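# Fit gearbox cover with lever in fork, then shift

## Task

Set the cover onto the gearbox so that its lever sits inside the shift fork, then move the lever to engage a gear.

## Robot and tools

Robot: two UR-style arms on a table, left_arm and right_arm, each ending in a sixteen-motor four-digit hand (left_arm has a left hand, right_arm a right hand). The left arm's base is near (-0.044, +0.531, +0.039) m and the right arm's near (-0.023, -0.453, +0.039) m. Cameras: cam_high, cam_low, cam_left_wrist, cam_right_wrist, each 672x504.

Frame: the scene frame has its origin at table-top height halfway between the arms, +z up, +x out over the table, +y toward the left arm. Positions, orientations (quat_wxyz), velocities and offsets all use these axes. Each arm has a hand point in front of its palm; in the hand point's own axes +z runs along straight fingers toward the tips, +y out of the palm face, and +x across the palm away from the thumb (toward the thumb on the left hand). A fixed mast behind the wrist on the palm side can strike things.

The 48-number row, used by execute_actions and move: always 48 values in [-1, 1], both arms in one list. Order: left_arm dx, dy, dz, rx, ry, rz; then left hand's sixteen motors; left current_limit; left speed; then the same 24 for right_arm. The six pose numbers are an offset, not a pose: a shift from that arm's Hand target as it stood when the action or move began, along scene axes; 1.0 equals 0.6 m for dx/dy/dz and 180 degrees for rx/ry/rz, which together form one rotation vector turned about the Hand target's position. Every row in an action counts from the same starting Hand target, so repeating an offset in a later call moves further. All six at 0 re-asks for the current Hand target. Orientation commands are clipped to 32 degrees from the measured one per step.

Motor order within each hand: index_mcp, index_abd, index_pip, index_dip, thumb_cmc, thumb_axl, thumb_mcp, thumb_ipl, middle_mcp, middle_abd, middle_pip, middle_dip, ring_mcp, ring_abd, ring_pip, ring_dip. These are absolute hinge goals, mapped linearly between each hinge's two stops (not offsets). Straight values: _mcp -0.75, _abd 0.00, _pip -0.58, _dip -0.70, thumb_cmc -0.71, thumb_axl -0.68, thumb_mcp -0.23, thumb_ipl -0.17. Toward +1 fingers curl toward the palm, _abd swings away from the thumb, thumb_cmc brings the thumb round in front of the palm. current_limit maps -1..+1 to 0..550 mA per motor; speed sets the goal rate as (speed+1)/2 of 8.5 rad/s. Start values are +0.4 and -0.6. A zero in a hand slot is a real goal: to keep a hand unchanged, copy back its hand_goal, hand_current_limit and hand_speed.

Tools:
- execute_actions(actions, cameras): actions is a list of actions; each action is a table of up to 15 rows at 1/30 s each, a short table holding its last row. An empty list returns state plus images. cameras: list of names, ["all"] or [].
- move(target, speed, blend, stop_force, zero, blocking, cameras): target is one 48-number row or up to 15 rows, each an offset from the same starting Hand targets. The hand point travels straight there. speed in m/s, 0.002 to 3.6 (default 0.25), turning at up to twice that in rad/s; one value or one per target. blend in metres rounds corners in a list (0 = stop at each). stop_force in N, 3 to 120, ends an arm's path when its wrist sensor feels that much push; do not rely on it while rotating, and omit it when backing away from a contact. zero (default true) re-zeros the sensor before the move. blocking=false returns early and cannot combine with stop_force.
- wait(seconds 0 to 10), stop() to brake a running move, zoom_image(camera, region [x0,y0,x1,y1] pixels, at most 504 by 504), zero_wrist_force(arm), read_manual(section), finished_scene(scene = the current scene number), which is final.

Results: per arm end_effector_position (m), end_effector_quat_wxyz, velocities, joint positions and torques, and "Hand target" (the pose that next offsets count from; the hand often settles a little short of it, so send the missing distance). Hand lists per motor in the order above: hand_goal, hand_measured, hand_current_ma, hand_state (moving, goal, blocked, overload). Wrist force and torque are in the end effector's own axes, plus the strongest reading since last shown. A move adds a "move:" line: done, off_target, moving, held or fault, and limits such as paced or held.

Cautions: arms are stiff and do not avoid obstacles; a target slightly past firm contact, about 150 N of outside force, or joint contact torque at its limit (25.7 N m on wrist joints) stops that arm for 10 s. Keep hands and arms from pressing or hitting each other; fingers closing on the other hand count. A motor drawing 495 mA or more for 5 s shuts down, so grip with modest limits. Hot motors trigger a long brake stop. Avoid passing close to an arm's own base. Do not drop parts, release them while moving, slam them, or let anything leave the table; everything must stay in place once the robot lets go.

Each tool is called after "Request:" in YAML: its name, and indented under it one key for each argument.

## Session

Request:
execute_actions:
  actions: []
  cameras: ["all"]

Scene clock: 0.00 s.
left_arm: end_effector_position=(+0.0627, +0.3738, +0.3127) hand_goal=(-0.754, +0.000, -0.576, -0.696, -0.714, -0.678, -0.226, -0.168, -0.754, +0.000, -0.576, -0.696, -0.754, +0.000, -0.576, -0.696) hand_measured=(-0.754, +0.000, -0.576, -0.696, -0.714, -0.678, -0.226, -0.168, -0.754, +0.000, -0.576, -0.696, -0.754, +0.000, -0.576, -0.696) hand_current_ma=(+0, +0, +0, +0, +0, +0, +0, +0, +0, +0, +0, +0, +0, +0, +0, +0) hand_state=(goal, goal, goal, goal, goal, goal, goal, goal, goal, goal, goal, goal, goal, goal, goal, goal) hand_current_limit=0.40 hand_speed=-0.60 end_effector_quat_wxyz=(-0.330, +0.587, -0.313, -0.670) | right_arm: end_effector_position=(+0.6134, -0.4349, +0.1729) hand_goal=(-0.754, +0.000, -0.576, -0.696, -0.714, -0.678, -0.226, -0.168, -0.754, +0.000, -0.576, -0.696, -0.754, +0.000, -0.576, -0.696) hand_measured=(-0.754, +0.000, -0.576, -0.696, -0.714, -0.678, -0.226, -0.168, -0.754, +0.000, -0.576, -0.696, -0.754, +0.000, -0.576, -0.696) hand_current_ma=(+0, +0, +0, +0, +0, +0, +0, +0, +0, +0, +0, +0, +0, +0, +0, +0) hand_state=(goal, goal, goal, goal, goal, goal, goal, goal, goal, goal, goal, goal, goal, goal, goal, goal) hand_current_limit=0.40 hand_speed=-0.60 end_effector_quat_wxyz=(+0.070, +0.955, +0.034, +0.288)
Joint positions: left_arm=[2.717 -1.782 -1.929 -2.703 2.073 1.54] | right_arm=[0.008 -1.155 1.965 -2.973 -1.682 1.461]
Joint velocities: within noise
Joint torques (N m): no reading
Wrist force (N): no reading
Wrist torque (N m): no reading
Wrist force, peak (N): no reading
Hand target: left_arm +0.0627, +0.3738, +0.3127; -0.330, +0.587, -0.313, -0.670 | right_arm +0.6134, -0.4349, +0.1729; +0.070, +0.955, +0.034, +0.288

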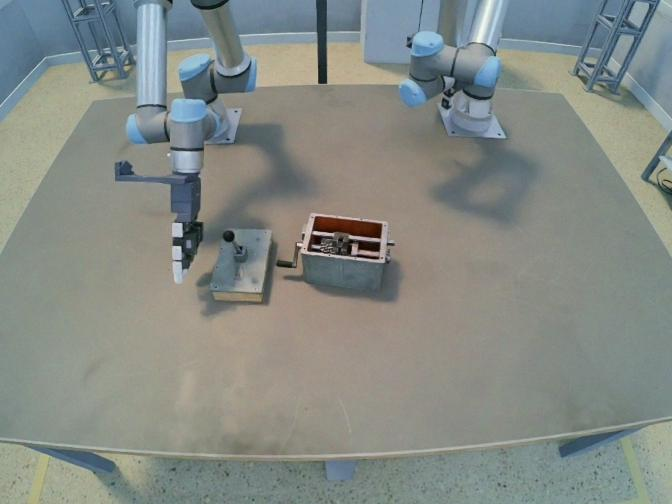

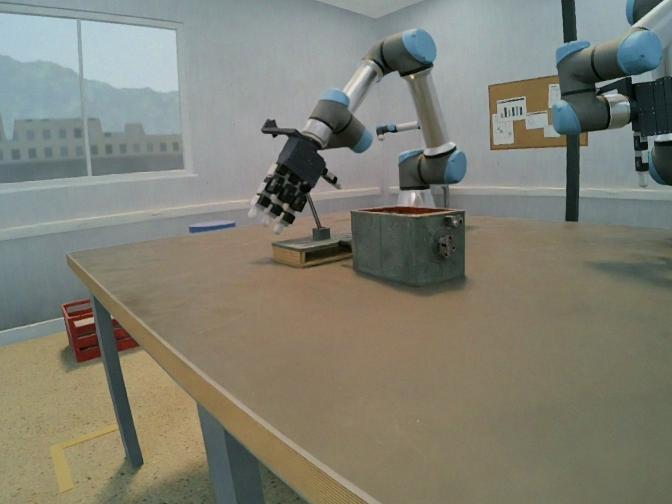

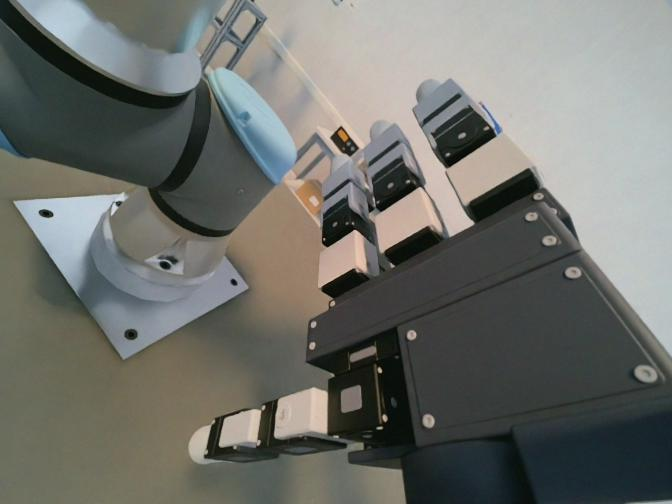

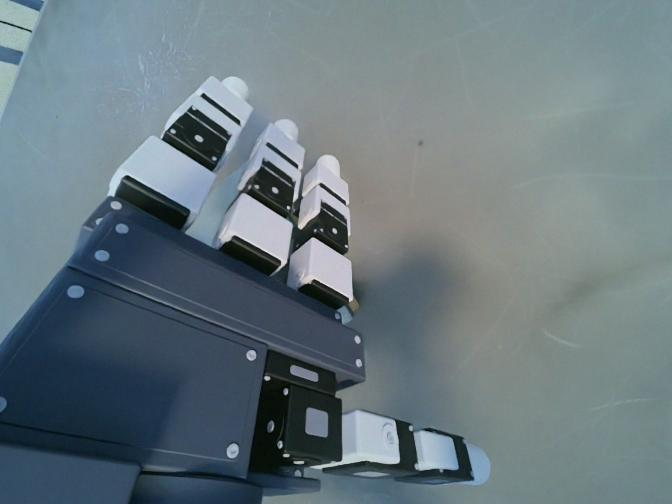

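Request:
zoom_image:
  camera: "cam_high"
  region: [190, 190, 420, 330]

Request:
zoom_image:
  camera: "cam_high"
  region: [280, 200, 410, 300]

Request:
zoom_image:
  camera: "cam_high"
  region: [160, 200, 290, 310]

Request:
zoom_image:
  camera: "cam_low"
  region: [240, 150, 490, 310]

Scaled by 2.191.

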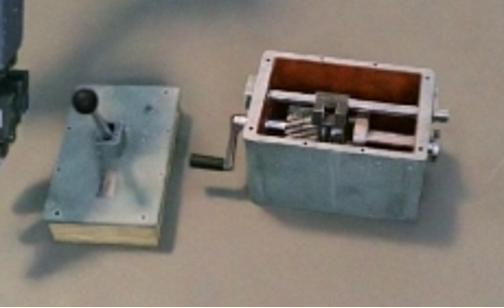

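Scaled by 3.877.

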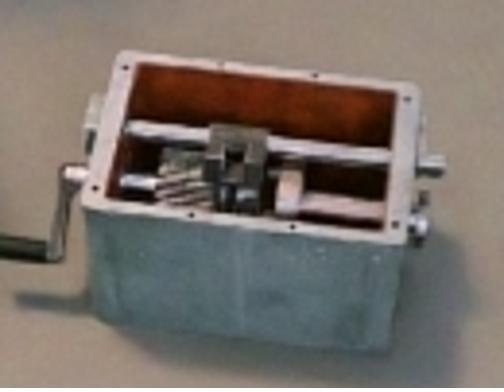

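Scaled by 3.877.

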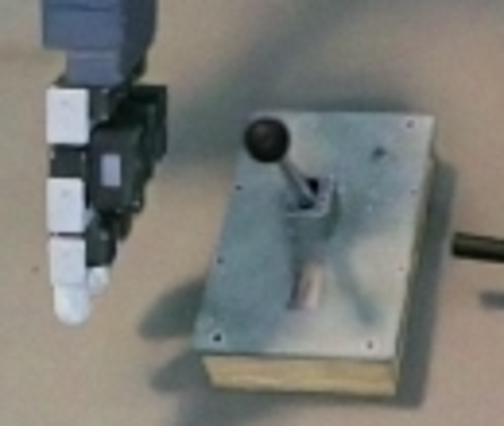

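Scaled by 2.016.

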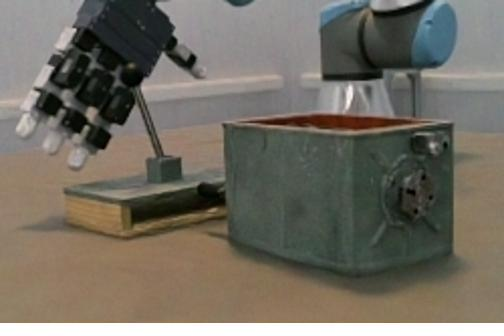

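Request:
zoom_image:
  camera: "cam_high"
  region: [100, 80, 300, 290]

Request:
zoom_image:
  camera: "cam_high"
  region: [380, 20, 540, 150]

Request:
zoom_image:
  camera: "cam_low"
  region: [240, 100, 380, 280]

Request:
zoom_image:
  camera: "cam_low"
  region: [340, 190, 480, 290]

Scaled by 2.400.

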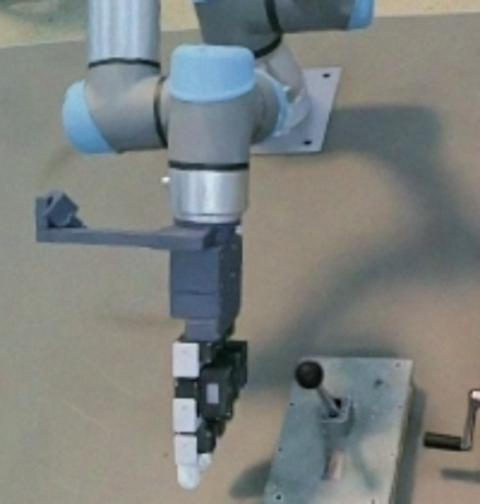

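Scaled by 3.150.

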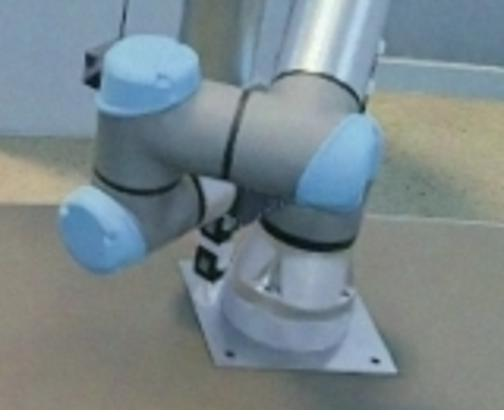

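Scaled by 2.800.

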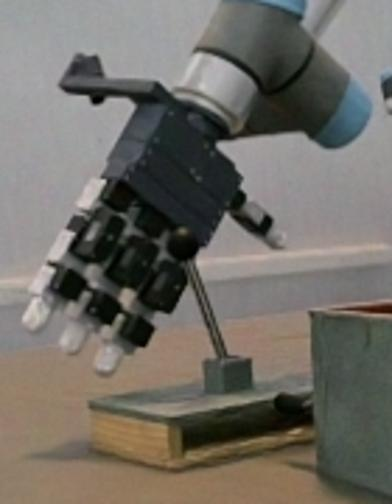

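Scaled by 3.600.

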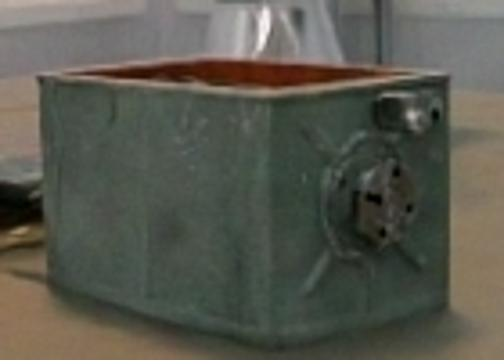

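Request:
move:
  target:
    - [0,0,0,0,0,0,-0.754,0,-0.576,-0.696,-0.714,-0.678,-0.226,-0.168,-0.754,0,-0.576,-0.696,-0.754,0,-0.576,-0.696,0.4,-0.6,-0.1,0,0.45,0,0,0,-0.754,0,-0.576,-0.696,-0.714,-0.678,-0.226,-0.168,-0.754,0,-0.576,-0.696,-0.754,0,-0.576,-0.696,0.4,-0.6]
    - [0,0,0,0,0,0,-0.754,0,-0.576,-0.696,-0.714,-0.678,-0.226,-0.168,-0.754,0,-0.576,-0.696,-0.754,0,-0.576,-0.696,0.4,-0.6,-0.23,0.78,0.45,0,0,0.97,-0.754,0,-0.576,-0.696,-0.714,-0.678,-0.226,-0.168,-0.754,0,-0.576,-0.696,-0.754,0,-0.576,-0.696,0.4,-0.6]
  speed: 0.35
  blend: 0.05
  cameras: ["all"]

Scene clock: 295.67 s.
left_arm: end_effector_position=(+0.0627, +0.3738, +0.3127) hand_goal=(-0.754, +0.000, -0.576, -0.696, -0.714, -0.678, -0.226, -0.168, -0.754, +0.000, -0.576, -0.696, -0.754, +0.000, -0.576, -0.696) hand_measured=(-0.754, -0.002, -0.576, -0.696, -0.714, -0.678, -0.226, -0.168, -0.754, -0.002, -0.576, -0.696, -0.754, -0.002, -0.576, -0.696) hand_current_ma=(+2, -3, -2, +0, -1, +2, +0, +1, +2, -3, -2, +0, +2, -4, -2, +0) hand_state=(goal, goal, goal, goal, goal, goal, goal, goal, goal, goal, goal, goal, goal, goal, goal, goal) hand_current_limit=0.40 hand_speed=-0.60 end_effector_quat_wxyz=(-0.330, +0.587, -0.313, -0.670) | right_arm: end_effector_position=(+0.4754, +0.0331, +0.4429) hand_goal=(-0.754, +0.000, -0.576, -0.696, -0.714, -0.678, -0.226, -0.168, -0.754, +0.000, -0.576, -0.696, -0.754, +0.000, -0.576, -0.696) hand_measured=(-0.754, +0.000, -0.576, -0.696, -0.714, -0.678, -0.224, -0.168, -0.754, +0.000, -0.576, -0.696, -0.754, +0.000, -0.576, -0.696) hand_current_ma=(+3, +0, -3, +0, -1, +3, +10, +1, +3, +0, -3, +0, +3, +0, -3, +0) hand_state=(goal, goal, goal, goal, goal, goal, goal, goal, goal, goal, goal, goal, goal, goal, goal, goal) hand_current_limit=0.40 hand_speed=-0.60 end_effector_quat_wxyz=(-0.284, +0.011, +0.955, +0.083)
Joint positions: left_arm=[2.717 -1.782 -1.929 -2.703 2.073 1.54] | right_arm=[0.368 -1.014 0.71 -0.767 -1.22 -1.283]
Joint torques (N m): left_arm=[-0.53 26.86 13.02 -1.84 -0.18 0.34] | right_arm=[7.45 -38.71 -27.2 0.98 -1.17 -2.75]
Wrist force (N): left_arm=[-0.3 0.1 0.1] | right_arm=[0.5 0.4 0.6]
Wrist torque (N m): left_arm=[0.01 0.05 -0.02] | right_arm=[-0.01 -0.07 0.09]
Wrist force, peak (N): left_arm=[-0.1 -0.4 0.0] | right_arm=[-0.5 0.0 1.9]
Hand target: left_arm +0.0627, +0.3738, +0.3127; -0.330, +0.587, -0.313, -0.670 | right_arm +0.4754, +0.0331, +0.4429; -0.284, +0.011, +0.955, +0.083
Off the commanded pose: left_arm 0.000 m, 0 deg | right_arm 0.000 m, 0 deg.
move: done

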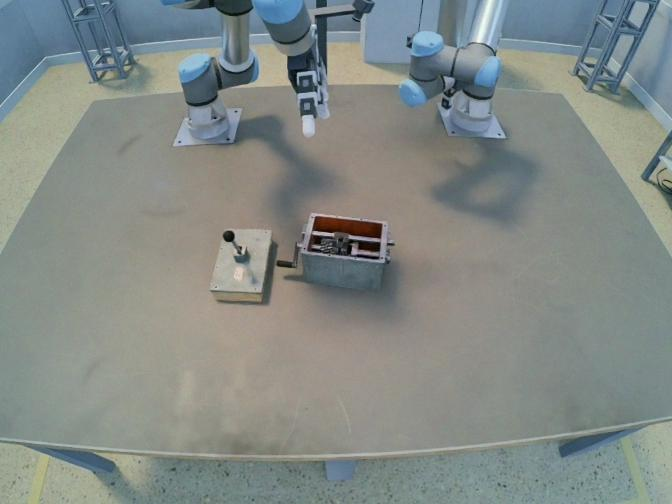

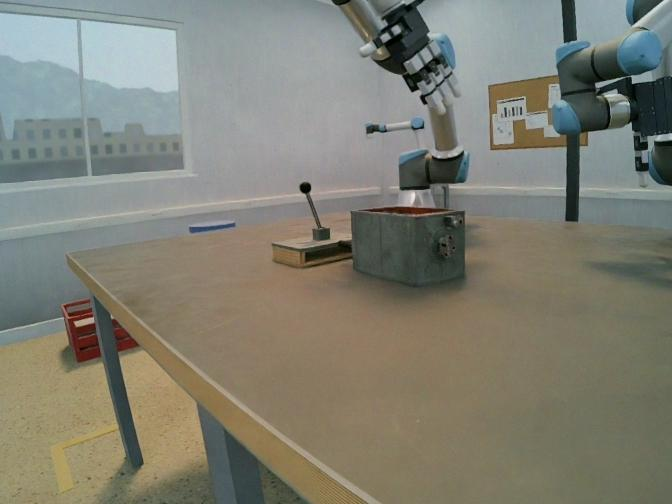

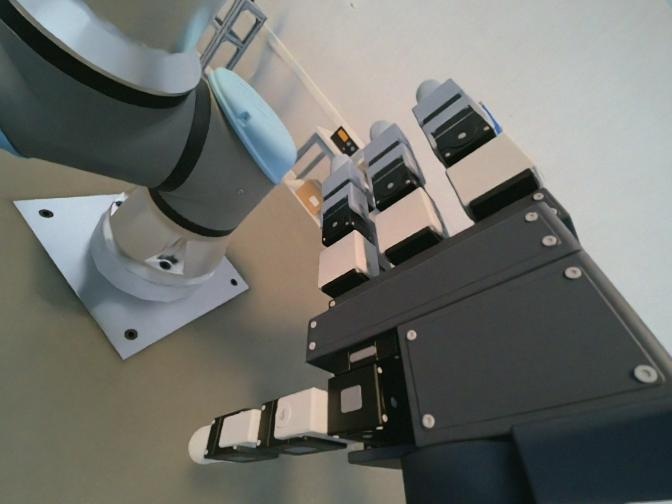

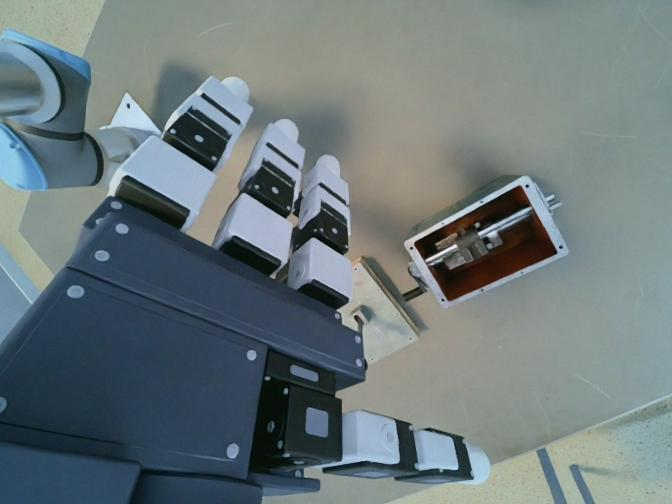

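Request:
zoom_image:
  camera: "cam_right_wrist"
  region: [395, 165, 585, 315]

Request:
zoom_image:
  camera: "cam_right_wrist"
  region: [330, 240, 450, 380]

Request:
zoom_image:
  camera: "cam_low"
  region: [260, 170, 370, 280]

Request:
zoom_image:
  camera: "cam_high"
  region: [200, 215, 300, 315]

Scaled by 2.653.

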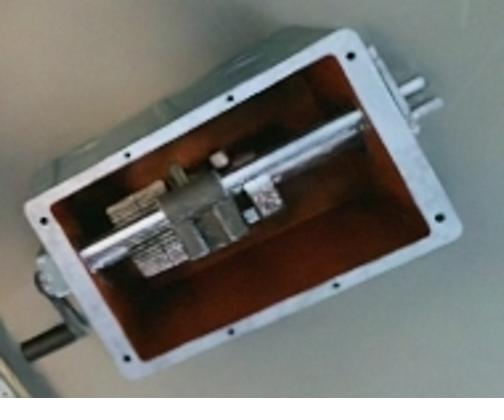

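Scaled by 3.600.

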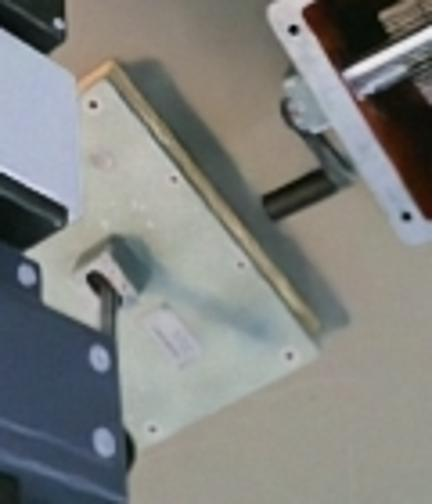

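Scaled by 4.582.

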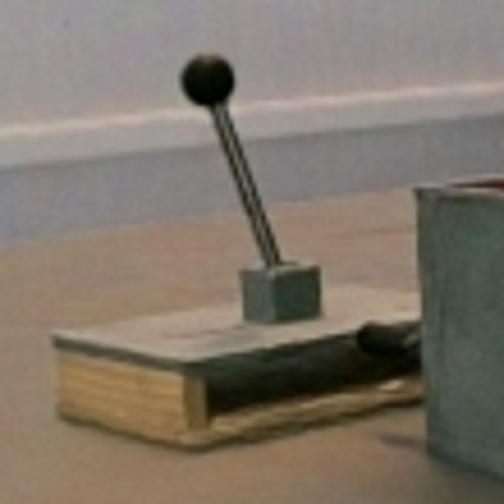

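Scaled by 5.040.

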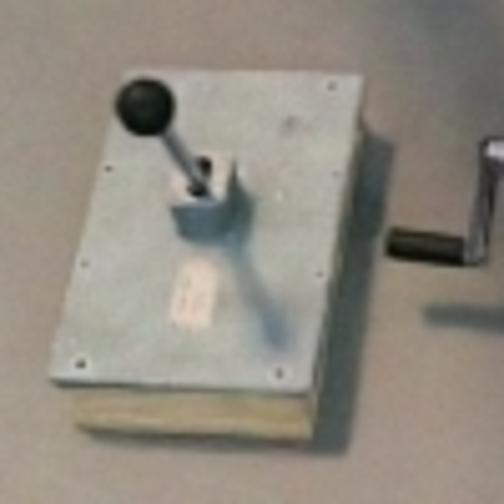

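Request:
move:
  target: [0,0,0,0,0,0,-0.754,0,-0.576,-0.696,-0.714,-0.678,-0.226,-0.168,-0.754,0,-0.576,-0.696,-0.754,0,-0.576,-0.696,0.4,-0.6,0.04,0.004,-0.333,0,0,0,-0.754,0,-0.576,-0.696,-0.714,-0.678,-0.226,-0.168,-0.754,0,-0.576,-0.696,-0.754,0,-0.576,-0.696,0.4,-0.6]
  speed: 0.25
  cameras: ["cam_right_wrist"]

Request:
zoom_image:
  camera: "cam_right_wrist"
  region: [370, 90, 650, 370]

Scene clock: 340.90 s.
left_arm: end_effector_position=(+0.0627, +0.3738, +0.3127) hand_goal=(-0.754, +0.000, -0.576, -0.696, -0.714, -0.678, -0.226, -0.168, -0.754, +0.000, -0.576, -0.696, -0.754, +0.000, -0.576, -0.696) hand_measured=(-0.754, -0.002, -0.576, -0.696, -0.714, -0.678, -0.226, -0.168, -0.754, -0.002, -0.576, -0.696, -0.754, -0.002, -0.576, -0.696) hand_current_ma=(+2, -3, -2, +0, -1, +2, +0, +1, +2, -3, -2, +0, +2, -4, -2, +0) hand_state=(goal, goal, goal, goal, goal, goal, goal, goal, goal, goal, goal, goal, goal, goal, goal, goal) hand_current_limit=0.40 hand_speed=-0.60 end_effector_quat_wxyz=(-0.330, +0.587, -0.313, -0.670) | right_arm: end_effector_position=(+0.4994, +0.0355, +0.2432) hand_goal=(-0.754, +0.000, -0.576, -0.696, -0.714, -0.678, -0.226, -0.168, -0.754, +0.000, -0.576, -0.696, -0.754, +0.000, -0.576, -0.696) hand_measured=(-0.754, +0.000, -0.576, -0.696, -0.714, -0.678, -0.224, -0.168, -0.754, +0.000, -0.576, -0.696, -0.754, +0.000, -0.576, -0.696) hand_current_ma=(+3, +0, -3, +0, -1, +3, +10, +1, +3, +0, -3, +0, +3, +0, -3, +0) hand_state=(goal, goal, goal, goal, goal, goal, goal, goal, goal, goal, goal, goal, goal, goal, goal, goal) hand_current_limit=0.40 hand_speed=-0.60 end_effector_quat_wxyz=(-0.284, +0.011, +0.955, +0.083)
Joint positions: left_arm=[2.717 -1.782 -1.929 -2.703 2.073 1.54] | right_arm=[0.36 -0.981 1.173 -1.26 -1.224 -1.291]
Joint torques (N m): left_arm=[-0.68 26.13 14.44 -1.95 0.21 0.53] | right_arm=[-5.86 -39.4 -14.87 -2.99 2.7 2.29]
Wrist force (N): left_arm=[0.1 -0.1 0.0] | right_arm=[0.3 0.4 0.0]
Wrist torque (N m): left_arm=[-0.02 0.00 0.01] | right_arm=[0.05 -0.04 -0.02]
Wrist force, peak (N): left_arm=[0.0 -0.4 -0.3] | right_arm=[1.5 0.7 -0.8]
Hand target: left_arm +0.0627, +0.3738, +0.3127; -0.330, +0.587, -0.313, -0.670 | right_arm +0.4994, +0.0355, +0.2431; -0.284, +0.011, +0.955, +0.083
Off the commanded pose: left_arm 0.000 m, 0 deg | right_arm 0.000 m, 0 deg.
move: done
Images, in order (width x height): cam_right_wrist 672x504.

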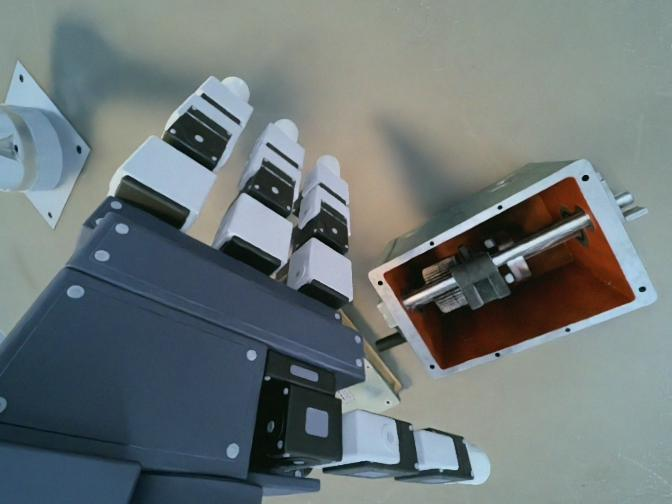

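Scaled by 1.800.

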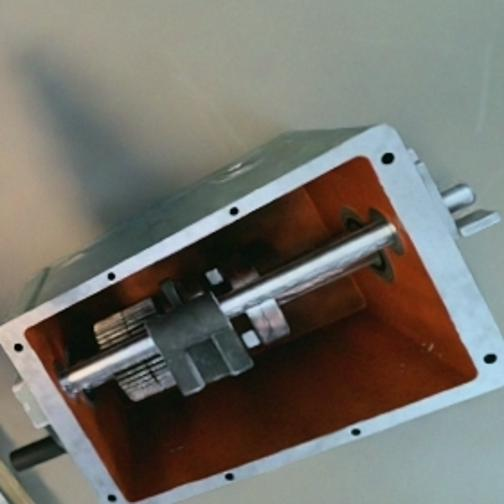

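Request:
zoom_image:
  camera: "cam_right_wrist"
  region: [395, 210, 555, 330]

Scaled by 3.150.

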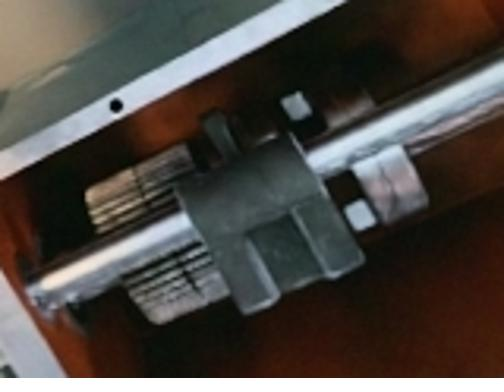

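Request:
move:
  target: [0,0,0,0,0,0,-0.754,0,-0.576,-0.696,-0.714,-0.678,-0.226,-0.168,-0.754,0,-0.576,-0.696,-0.754,0,-0.576,-0.696,0.4,-0.6,0.1133,-0.0563,0.0238,0,0.118,0,-0.754,0,-0.576,-0.696,-0.714,-0.678,-0.226,-0.168,-0.754,0,-0.576,-0.696,-0.754,0,-0.576,-0.696,0.4,-0.6]
  speed: 0.25
  cameras: ["cam_right_wrist", "cam_high"]

Request:
zoom_image:
  camera: "cam_right_wrist"
  region: [380, 130, 650, 400]

Scene clock: 493.90 s.
left_arm: end_effector_position=(+0.0627, +0.3738, +0.3127) hand_goal=(-0.754, +0.000, -0.576, -0.696, -0.714, -0.678, -0.226, -0.168, -0.754, +0.000, -0.576, -0.696, -0.754, +0.000, -0.576, -0.696) hand_measured=(-0.754, -0.002, -0.576, -0.696, -0.714, -0.678, -0.226, -0.168, -0.754, -0.002, -0.576, -0.696, -0.754, -0.002, -0.576, -0.696) hand_current_ma=(+2, -3, -2, +0, -1, +2, +0, +1, +2, -3, -2, +0, +2, -4, -2, +0) hand_state=(goal, goal, goal, goal, goal, goal, goal, goal, goal, goal, goal, goal, goal, goal, goal, goal) hand_current_limit=0.40 hand_speed=-0.60 end_effector_quat_wxyz=(-0.330, +0.587, -0.313, -0.670) | right_arm: end_effector_position=(+0.5674, +0.0017, +0.2574) hand_goal=(-0.754, +0.000, -0.576, -0.696, -0.714, -0.678, -0.226, -0.168, -0.754, +0.000, -0.576, -0.696, -0.754, +0.000, -0.576, -0.696) hand_measured=(-0.754, +0.000, -0.576, -0.696, -0.714, -0.678, -0.224, -0.168, -0.754, +0.000, -0.576, -0.696, -0.754, +0.000, -0.576, -0.696) hand_current_ma=(+3, -2, -3, +0, -1, +3, +10, +1, +3, -2, -3, +0, +3, -2, -3, +0) hand_state=(goal, goal, goal, goal, goal, goal, goal, goal, goal, goal, goal, goal, goal, goal, goal, goal) hand_current_limit=0.40 hand_speed=-0.60 end_effector_quat_wxyz=(-0.455, +0.026, +0.886, +0.080)
Joint positions: left_arm=[2.717 -1.782 -1.929 -2.703 2.073 1.54] | right_arm=[0.267 -0.562 0.438 -0.537 -1.201 -1.441]
Joint torques (N m): left_arm=[-0.05 24.88 13.56 -1.74 -0.44 0.44] | right_arm=[7.6 -52.43 -28.39 2.23 -1.41 -2.71]
Wrist force (N): left_arm=[0.2 -0.1 -0.1] | right_arm=[0.1 0.3 0.6]
Wrist torque (N m): left_arm=[-0.01 -0.02 0.02] | right_arm=[-0.04 0.03 0.06]
Wrist force, peak (N): left_arm=[0.1 -0.4 -0.3] | right_arm=[1.0 0.6 0.8]
Hand target: left_arm +0.0627, +0.3738, +0.3127; -0.330, +0.587, -0.313, -0.670 | right_arm +0.5674, +0.0017, +0.2574; -0.455, +0.026, +0.886, +0.080
Off the commanded pose: left_arm 0.000 m, 0 deg | right_arm 0.000 m, 0 deg.
move: done
Images, in order (width x height): cam_high 672x504, cam_right_wrist 672x504.

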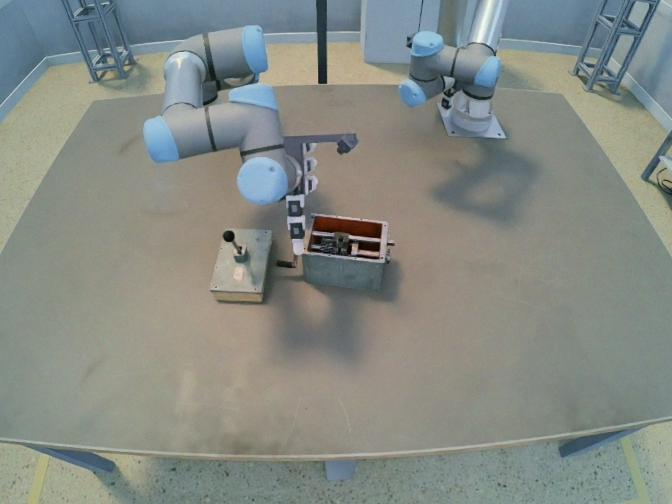

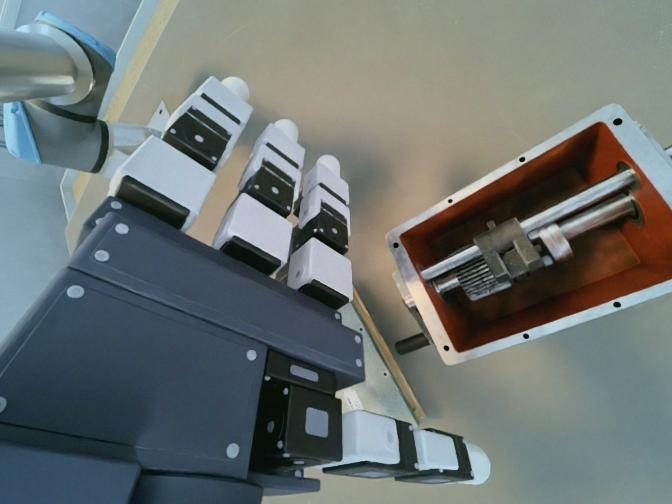

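Scaled by 1.867.

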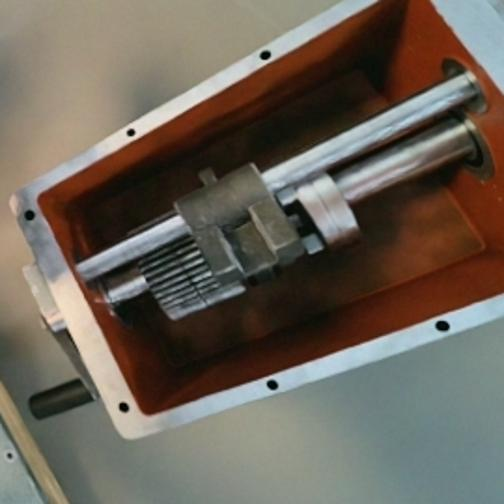

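Request:
zoom_image:
  camera: "cam_right_wrist"
  region: [430, 190, 580, 310]

Request:
zoom_image:
  camera: "cam_high"
  region: [315, 220, 385, 270]

Scaled by 3.360.

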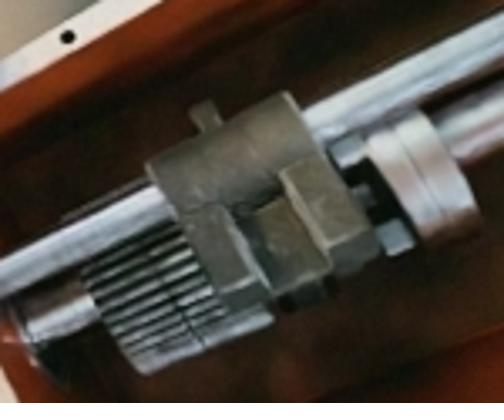

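Scaled by 7.200.

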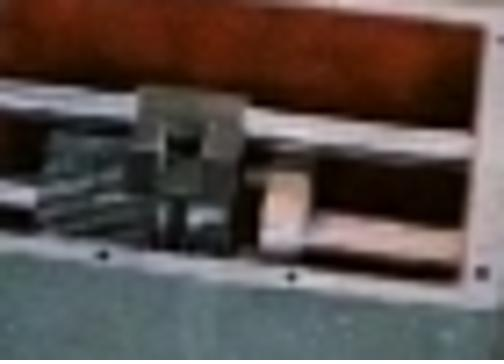

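Request:
move:
  target:
    - [0,0,0,0,0,0,-0.754,0,-0.576,-0.696,-0.714,-0.678,-0.226,-0.168,-0.754,0,-0.576,-0.696,-0.754,0,-0.576,-0.696,0.4,-0.6,0,-0.05,0.1,0,0,0,-0.754,0,-0.576,-0.696,-0.714,-0.678,-0.226,-0.168,-0.754,0,-0.576,-0.696,-0.754,0,-0.576,-0.696,0.4,-0.6]
    - [0,0,0,0,0,0,-0.754,0,-0.576,-0.696,-0.714,-0.678,-0.226,-0.168,-0.754,0,-0.576,-0.696,-0.754,0,-0.576,-0.696,0.4,-0.6,0,-0.4333,0.1,0,0,0,-0.754,0,-0.576,-0.696,-0.714,-0.678,-0.226,-0.168,-0.754,0,-0.576,-0.696,-0.754,0,-0.576,-0.696,0.4,-0.6]
  speed: 0.3
  blend: 0.03
  cameras: ["cam_right_wrist", "cam_high", "cam_low"]

Request:
zoom_image:
  camera: "cam_right_wrist"
  region: [380, 130, 650, 400]

Scene clock: 601.87 s.
left_arm: end_effector_position=(+0.0627, +0.3738, +0.3127) hand_goal=(-0.754, +0.000, -0.576, -0.696, -0.714, -0.678, -0.226, -0.168, -0.754, +0.000, -0.576, -0.696, -0.754, +0.000, -0.576, -0.696) hand_measured=(-0.754, -0.002, -0.576, -0.696, -0.714, -0.678, -0.226, -0.168, -0.754, -0.002, -0.576, -0.696, -0.754, -0.002, -0.576, -0.696) hand_current_ma=(+2, -3, -2, +0, -1, +2, +0, +1, +2, -3, -2, +0, +2, -4, -2, +0) hand_state=(goal, goal, goal, goal, goal, goal, goal, goal, goal, goal, goal, goal, goal, goal, goal, goal) hand_current_limit=0.40 hand_speed=-0.60 end_effector_quat_wxyz=(-0.330, +0.587, -0.313, -0.670) | right_arm: end_effector_position=(+0.5674, -0.2582, +0.3174) hand_goal=(-0.754, +0.000, -0.576, -0.696, -0.714, -0.678, -0.226, -0.168, -0.754, +0.000, -0.576, -0.696, -0.754, +0.000, -0.576, -0.696) hand_measured=(-0.754, +0.000, -0.576, -0.696, -0.714, -0.678, -0.224, -0.168, -0.754, +0.000, -0.576, -0.696, -0.754, -0.002, -0.576, -0.696) hand_current_ma=(+2, -3, -3, +0, -1, +3, +10, +1, +2, -3, -3, +0, +3, -4, -3, +0) hand_state=(goal, goal, goal, goal, goal, goal, goal, goal, goal, goal, goal, goal, goal, goal, goal, goal) hand_current_limit=0.40 hand_speed=-0.60 end_effector_quat_wxyz=(-0.455, +0.026, +0.886, +0.080)
Joint positions: left_arm=[2.717 -1.782 -1.929 -2.703 2.073 1.54] | right_arm=[-0.068 -0.806 0.727 -0.534 -1.471 -1.645]
Joint torques (N m): left_arm=[-1.01 23.96 14.75 -1.77 -0.43 0.47] | right_arm=[-7.04 -64.19 -12.81 -1.59 -1.53 -2.7]
Wrist force (N): left_arm=[0.0 -0.1 -0.2] | right_arm=[-0.2 0.6 0.4]
Wrist torque (N m): left_arm=[0.00 0.00 0.00] | right_arm=[0.02 0.08 0.04]
Wrist force, peak (N): left_arm=[-0.1 -0.2 -0.4] | right_arm=[-1.6 1.0 1.7]
Hand target: left_arm +0.0627, +0.3738, +0.3127; -0.330, +0.587, -0.313, -0.670 | right_arm +0.5674, -0.2583, +0.3174; -0.455, +0.026, +0.886, +0.080
Off the commanded pose: left_arm 0.000 m, 0 deg | right_arm 0.000 m, 0 deg.
move: done
Images, in order (width x height): cam_high 672x504, cam_low 672x504, cam_right_wrist 672x504.

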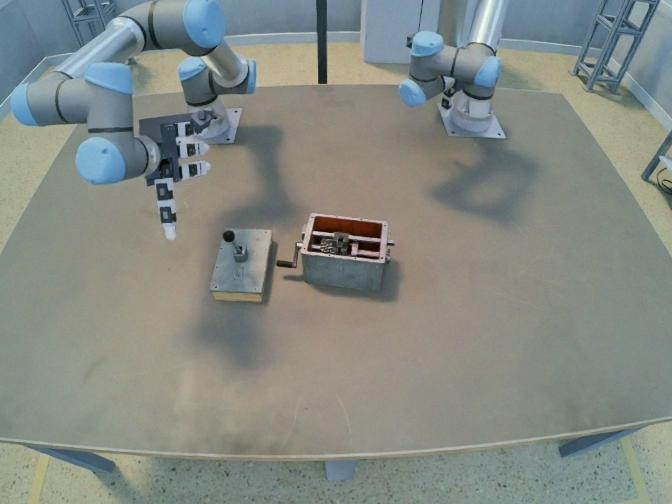

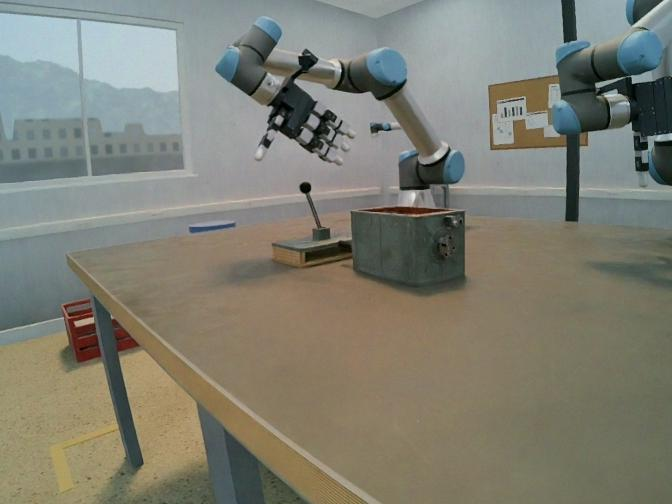

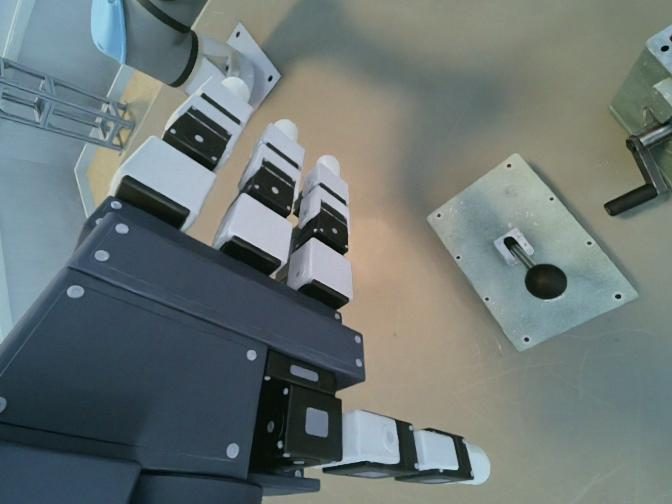

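Scaled by 1.867.

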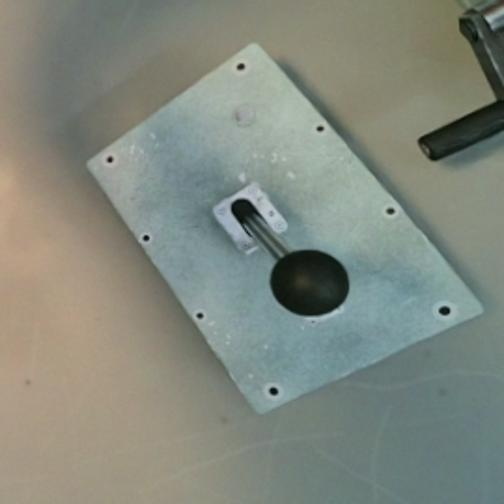

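Request:
zoom_image:
  camera: "cam_right_wrist"
  region: [480, 210, 580, 310]

Request:
zoom_image:
  camera: "cam_low"
  region: [260, 170, 360, 275]

Scaled by 5.040.

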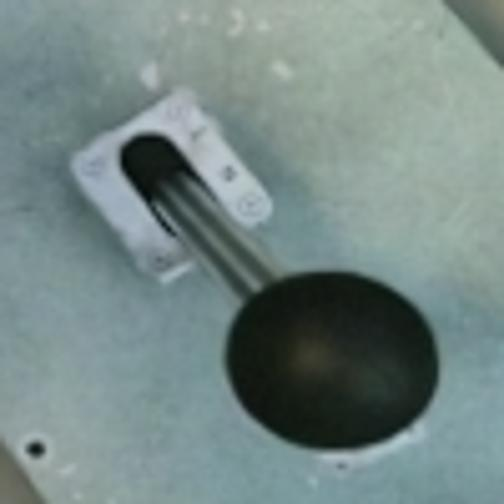

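Scaled by 4.800.

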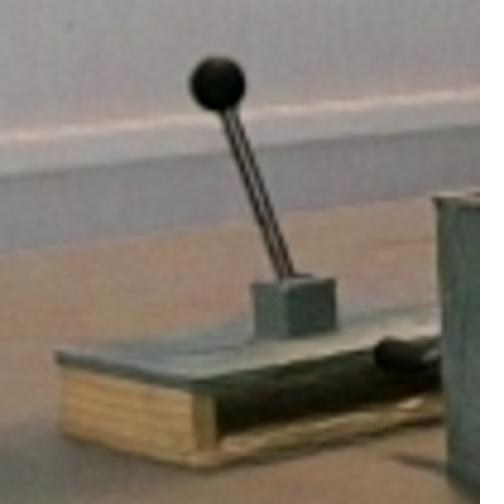

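Request:
move:
  target:
    - [0,0,0,0,0,0,-0.754,0,-0.576,-0.696,-0.714,-0.678,-0.226,-0.168,-0.754,0,-0.576,-0.696,-0.754,0,-0.576,-0.696,0.4,-0.6,-0.1623,0.0137,0.221,0.0211,-0.2388,-0.2945,-0.754,0,-0.576,-0.696,-0.714,-0.678,-0.226,-0.168,-0.754,0,-0.576,-0.696,-0.754,0,-0.576,-0.696,0.4,-0.6]
    - [0,0,0,0,0,0,-0.754,0,-0.576,-0.696,-0.714,-0.678,-0.226,-0.168,-0.754,0,-0.576,-0.696,-0.754,0,-0.576,-0.696,0.4,-0.6,-0.1623,0.0137,0.221,0.0421,-0.4777,-0.5889,-0.754,0,-0.576,-0.696,-0.714,-0.678,-0.226,-0.168,-0.754,0,-0.576,-0.696,-0.754,0,-0.576,-0.696,0.4,-0.6]
  speed: 0.35
  blend: 0.03
  cameras: ["cam_right_wrist", "cam_high", "cam_low"]

Scene clock: 1055.03 s.
left_arm: end_effector_position=(+0.0627, +0.3738, +0.3127) hand_goal=(-0.754, +0.000, -0.576, -0.696, -0.714, -0.678, -0.226, -0.168, -0.754, +0.000, -0.576, -0.696, -0.754, +0.000, -0.576, -0.696) hand_measured=(-0.754, -0.002, -0.576, -0.696, -0.714, -0.678, -0.226, -0.168, -0.754, -0.002, -0.576, -0.696, -0.754, -0.002, -0.576, -0.696) hand_current_ma=(+2, -3, -2, +0, -1, +2, +0, +1, +2, -3, -2, +0, +2, -4, -2, +0) hand_state=(goal, goal, goal, goal, goal, goal, goal, goal, goal, goal, goal, goal, goal, goal, goal, goal) hand_current_limit=0.40 hand_speed=-0.60 end_effector_quat_wxyz=(-0.330, +0.587, -0.313, -0.670) | right_arm: end_effector_position=(+0.4700, -0.2501, +0.4500) hand_goal=(-0.754, +0.000, -0.576, -0.696, -0.714, -0.678, -0.226, -0.168, -0.754, +0.000, -0.576, -0.696, -0.754, +0.000, -0.576, -0.696) hand_measured=(-0.760, +0.000, -0.576, -0.696, -0.720, -0.678, -0.224, -0.168, -0.760, +0.000, -0.576, -0.696, -0.760, -0.002, -0.576, -0.696) hand_current_ma=(-28, -3, -3, +0, -28, +3, +10, +1, -26, -3, -3, +0, -28, -4, -3, +0) hand_state=(goal, goal, goal, goal, goal, goal, goal, goal, goal, goal, goal, goal, goal, goal, goal, goal) hand_current_limit=0.40 hand_speed=-0.60 end_effector_quat_wxyz=(+0.406, +0.578, +0.570, +0.419)
Joint positions: left_arm=[2.717 -1.782 -1.929 -2.703 2.073 1.54] | right_arm=[0.342 -1.58 2.363 -3.585 -1.875 0.128]
Joint torques (N m): left_arm=[-0.09 24.89 15.5 -2.07 -0.11 0.37] | right_arm=[6.71 -8.61 -24.43 -4.33 -2.25 2.32]
Wrist force (N): left_arm=[0.0 -0.3 -0.1] | right_arm=[1.0 -0.6 0.0]
Wrist torque (N m): left_arm=[-0.04 0.00 0.00] | right_arm=[-0.15 -0.05 -0.08]
Wrist force, peak (N): left_arm=[-0.2 -0.4 0.1] | right_arm=[1.5 -0.6 0.3]
Hand target: left_arm +0.0627, +0.3738, +0.3127; -0.330, +0.587, -0.313, -0.670 | right_arm +0.4700, -0.2501, +0.4500; +0.406, +0.578, +0.570, +0.419
Off the commanded pose: left_arm 0.000 m, 0 deg | right_arm 0.000 m, 0 deg.
move: done
Images, in order (width x height): cam_high 672x504, cam_low 672x504, cam_right_wrist 672x504.

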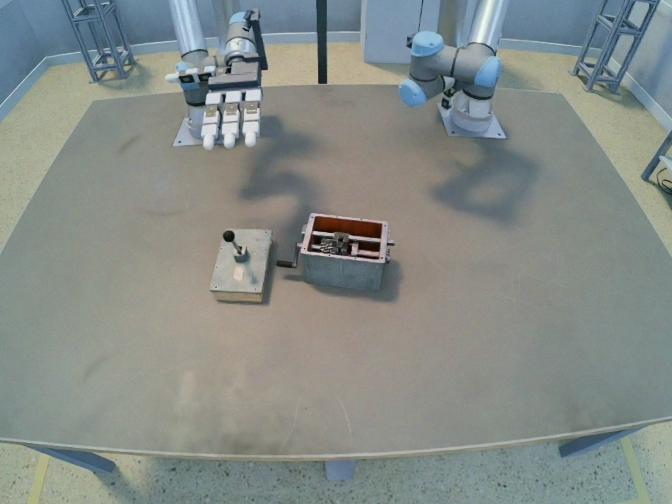

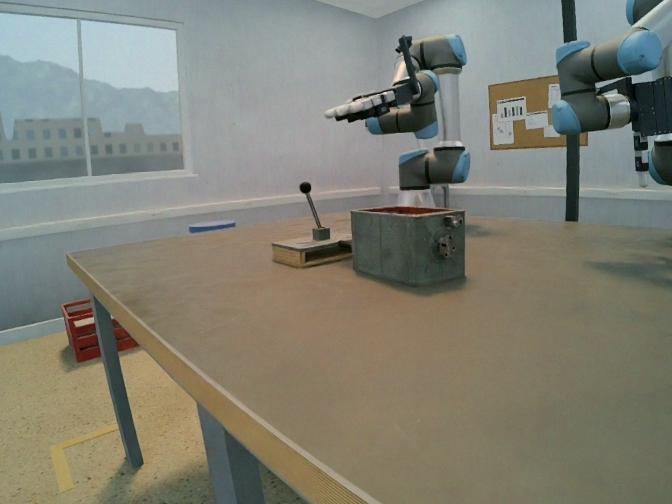

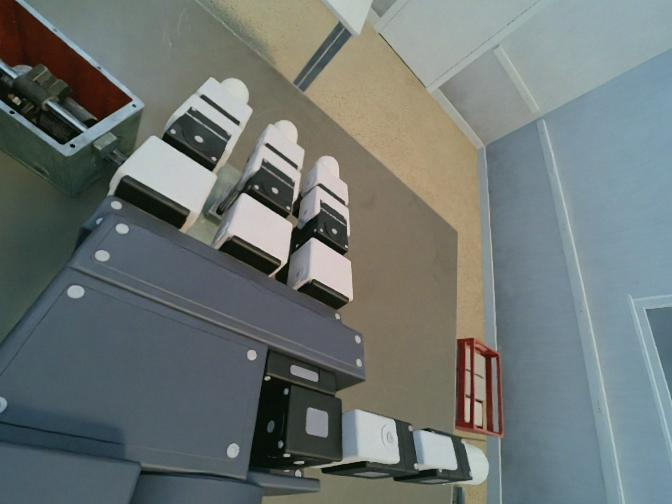

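Request:
move:
  target: [0,0,0,0,0,0,-0.754,0,-0.576,-0.696,-0.714,-0.678,-0.226,-0.168,-0.754,0,-0.576,-0.696,-0.754,0,-0.576,-0.696,0.4,-0.6,0.05,0.0013,-0.2962,0,0,0,-0.754,0,-0.576,-0.696,-0.714,-0.678,-0.226,-0.168,-0.754,0,-0.576,-0.696,-0.754,0,-0.576,-0.696,0.4,-0.6]
  speed: 0.25
  cameras: ["cam_right_wrist", "cam_high", "cam_low"]

Request:
zoom_image:
  camera: "cam_right_wrist"
  region: [160, 40, 440, 300]

Request:
zoom_image:
  camera: "cam_low"
  region: [260, 140, 460, 290]

Scene clock: 1064.50 s.
left_arm: end_effector_position=(+0.0627, +0.3738, +0.3127) hand_goal=(-0.754, +0.000, -0.576, -0.696, -0.714, -0.678, -0.226, -0.168, -0.754, +0.000, -0.576, -0.696, -0.754, +0.000, -0.576, -0.696) hand_measured=(-0.754, -0.002, -0.576, -0.696, -0.714, -0.678, -0.226, -0.168, -0.754, -0.002, -0.576, -0.696, -0.754, -0.002, -0.576, -0.696) hand_current_ma=(+2, -3, -2, +0, -1, +2, +0, +1, +2, -3, -2, +0, +2, -4, -2, +0) hand_state=(goal, goal, goal, goal, goal, goal, goal, goal, goal, goal, goal, goal, goal, goal, goal, goal) hand_current_limit=0.40 hand_speed=-0.60 end_effector_quat_wxyz=(-0.330, +0.587, -0.313, -0.670) | right_arm: end_effector_position=(+0.5000, -0.2493, +0.2723) hand_goal=(-0.754, +0.000, -0.576, -0.696, -0.714, -0.678, -0.226, -0.168, -0.754, +0.000, -0.576, -0.696, -0.754, +0.000, -0.576, -0.696) hand_measured=(-0.762, +0.000, -0.576, -0.696, -0.722, -0.678, -0.224, -0.168, -0.760, +0.000, -0.576, -0.696, -0.762, -0.002, -0.576, -0.696) hand_current_ma=(-32, -3, -3, +0, -32, +3, +10, +1, -30, -3, -3, +0, -33, -4, -3, +0) hand_state=(goal, goal, goal, goal, goal, goal, goal, goal, goal, goal, goal, goal, goal, goal, goal, goal) hand_current_limit=0.40 hand_speed=-0.60 end_effector_quat_wxyz=(+0.406, +0.578, +0.570, +0.419)
Joint positions: left_arm=[2.717 -1.782 -1.929 -2.703 2.073 1.54] | right_arm=[0.315 -0.995 2.391 -4.199 -1.85 0.118]
Joint torques (N m): left_arm=[-0.61 25.19 15.73 -1.63 -0.25 0.8] | right_arm=[-5.93 -22.46 -11.86 -4.31 1.89 -2.62]
Wrist force (N): left_arm=[-0.2 0.1 -0.1] | right_arm=[1.0 -0.7 0.4]
Wrist torque (N m): left_arm=[0.02 0.03 -0.03] | right_arm=[-0.18 -0.07 0.00]
Wrist force, peak (N): left_arm=[0.2 -0.3 -0.3] | right_arm=[0.8 -1.7 0.8]
Hand target: left_arm +0.0627, +0.3738, +0.3127; -0.330, +0.587, -0.313, -0.670 | right_arm +0.5000, -0.2493, +0.2723; +0.406, +0.578, +0.570, +0.419
Off the commanded pose: left_arm 0.000 m, 0 deg | right_arm 0.000 m, 0 deg.
move: done
Images, in order (width x height): cam_high 672x504, cam_low 672x504, cam_right_wrist 672x504.

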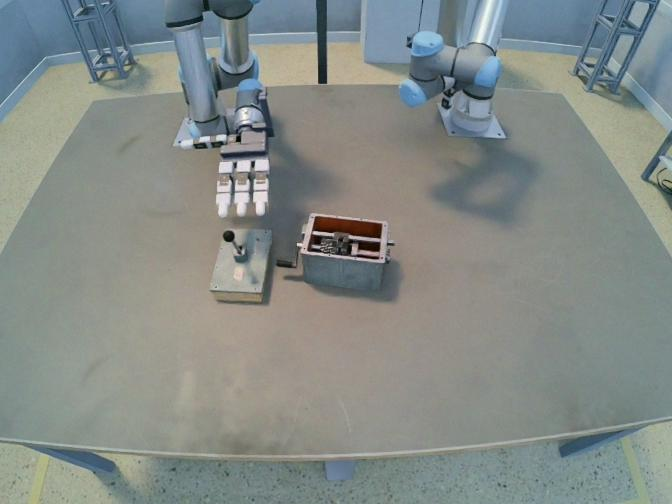

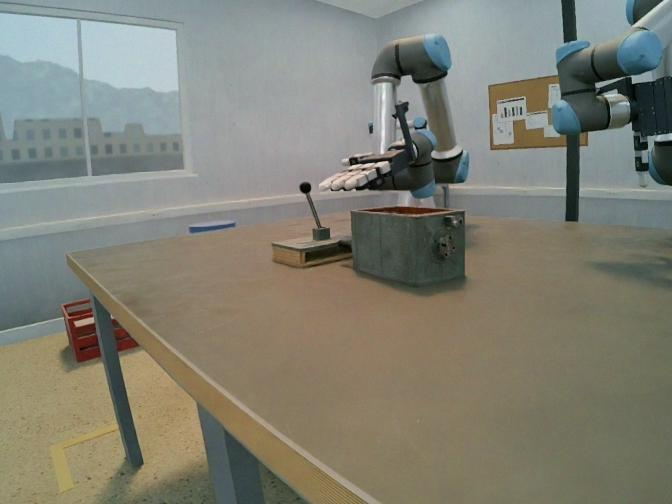

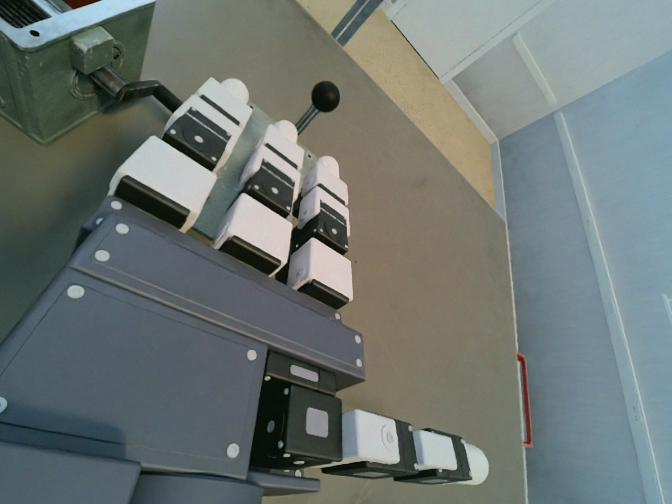

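Scaled by 1.800.

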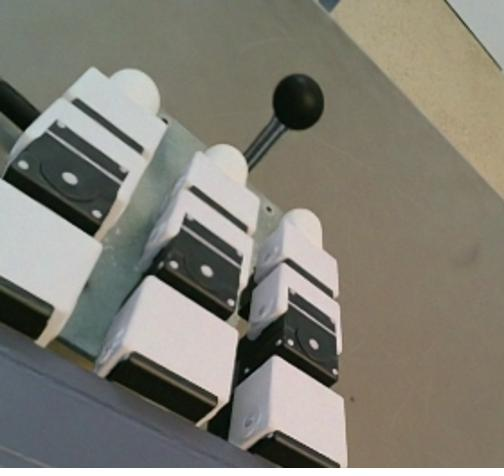

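Scaled by 2.520.

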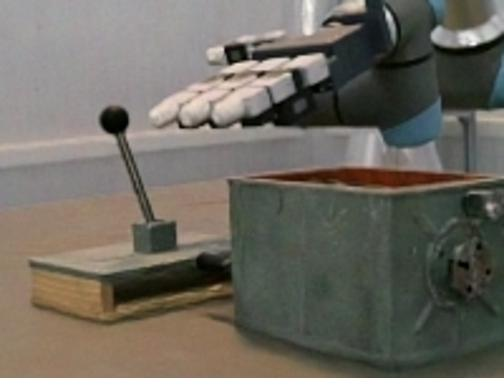

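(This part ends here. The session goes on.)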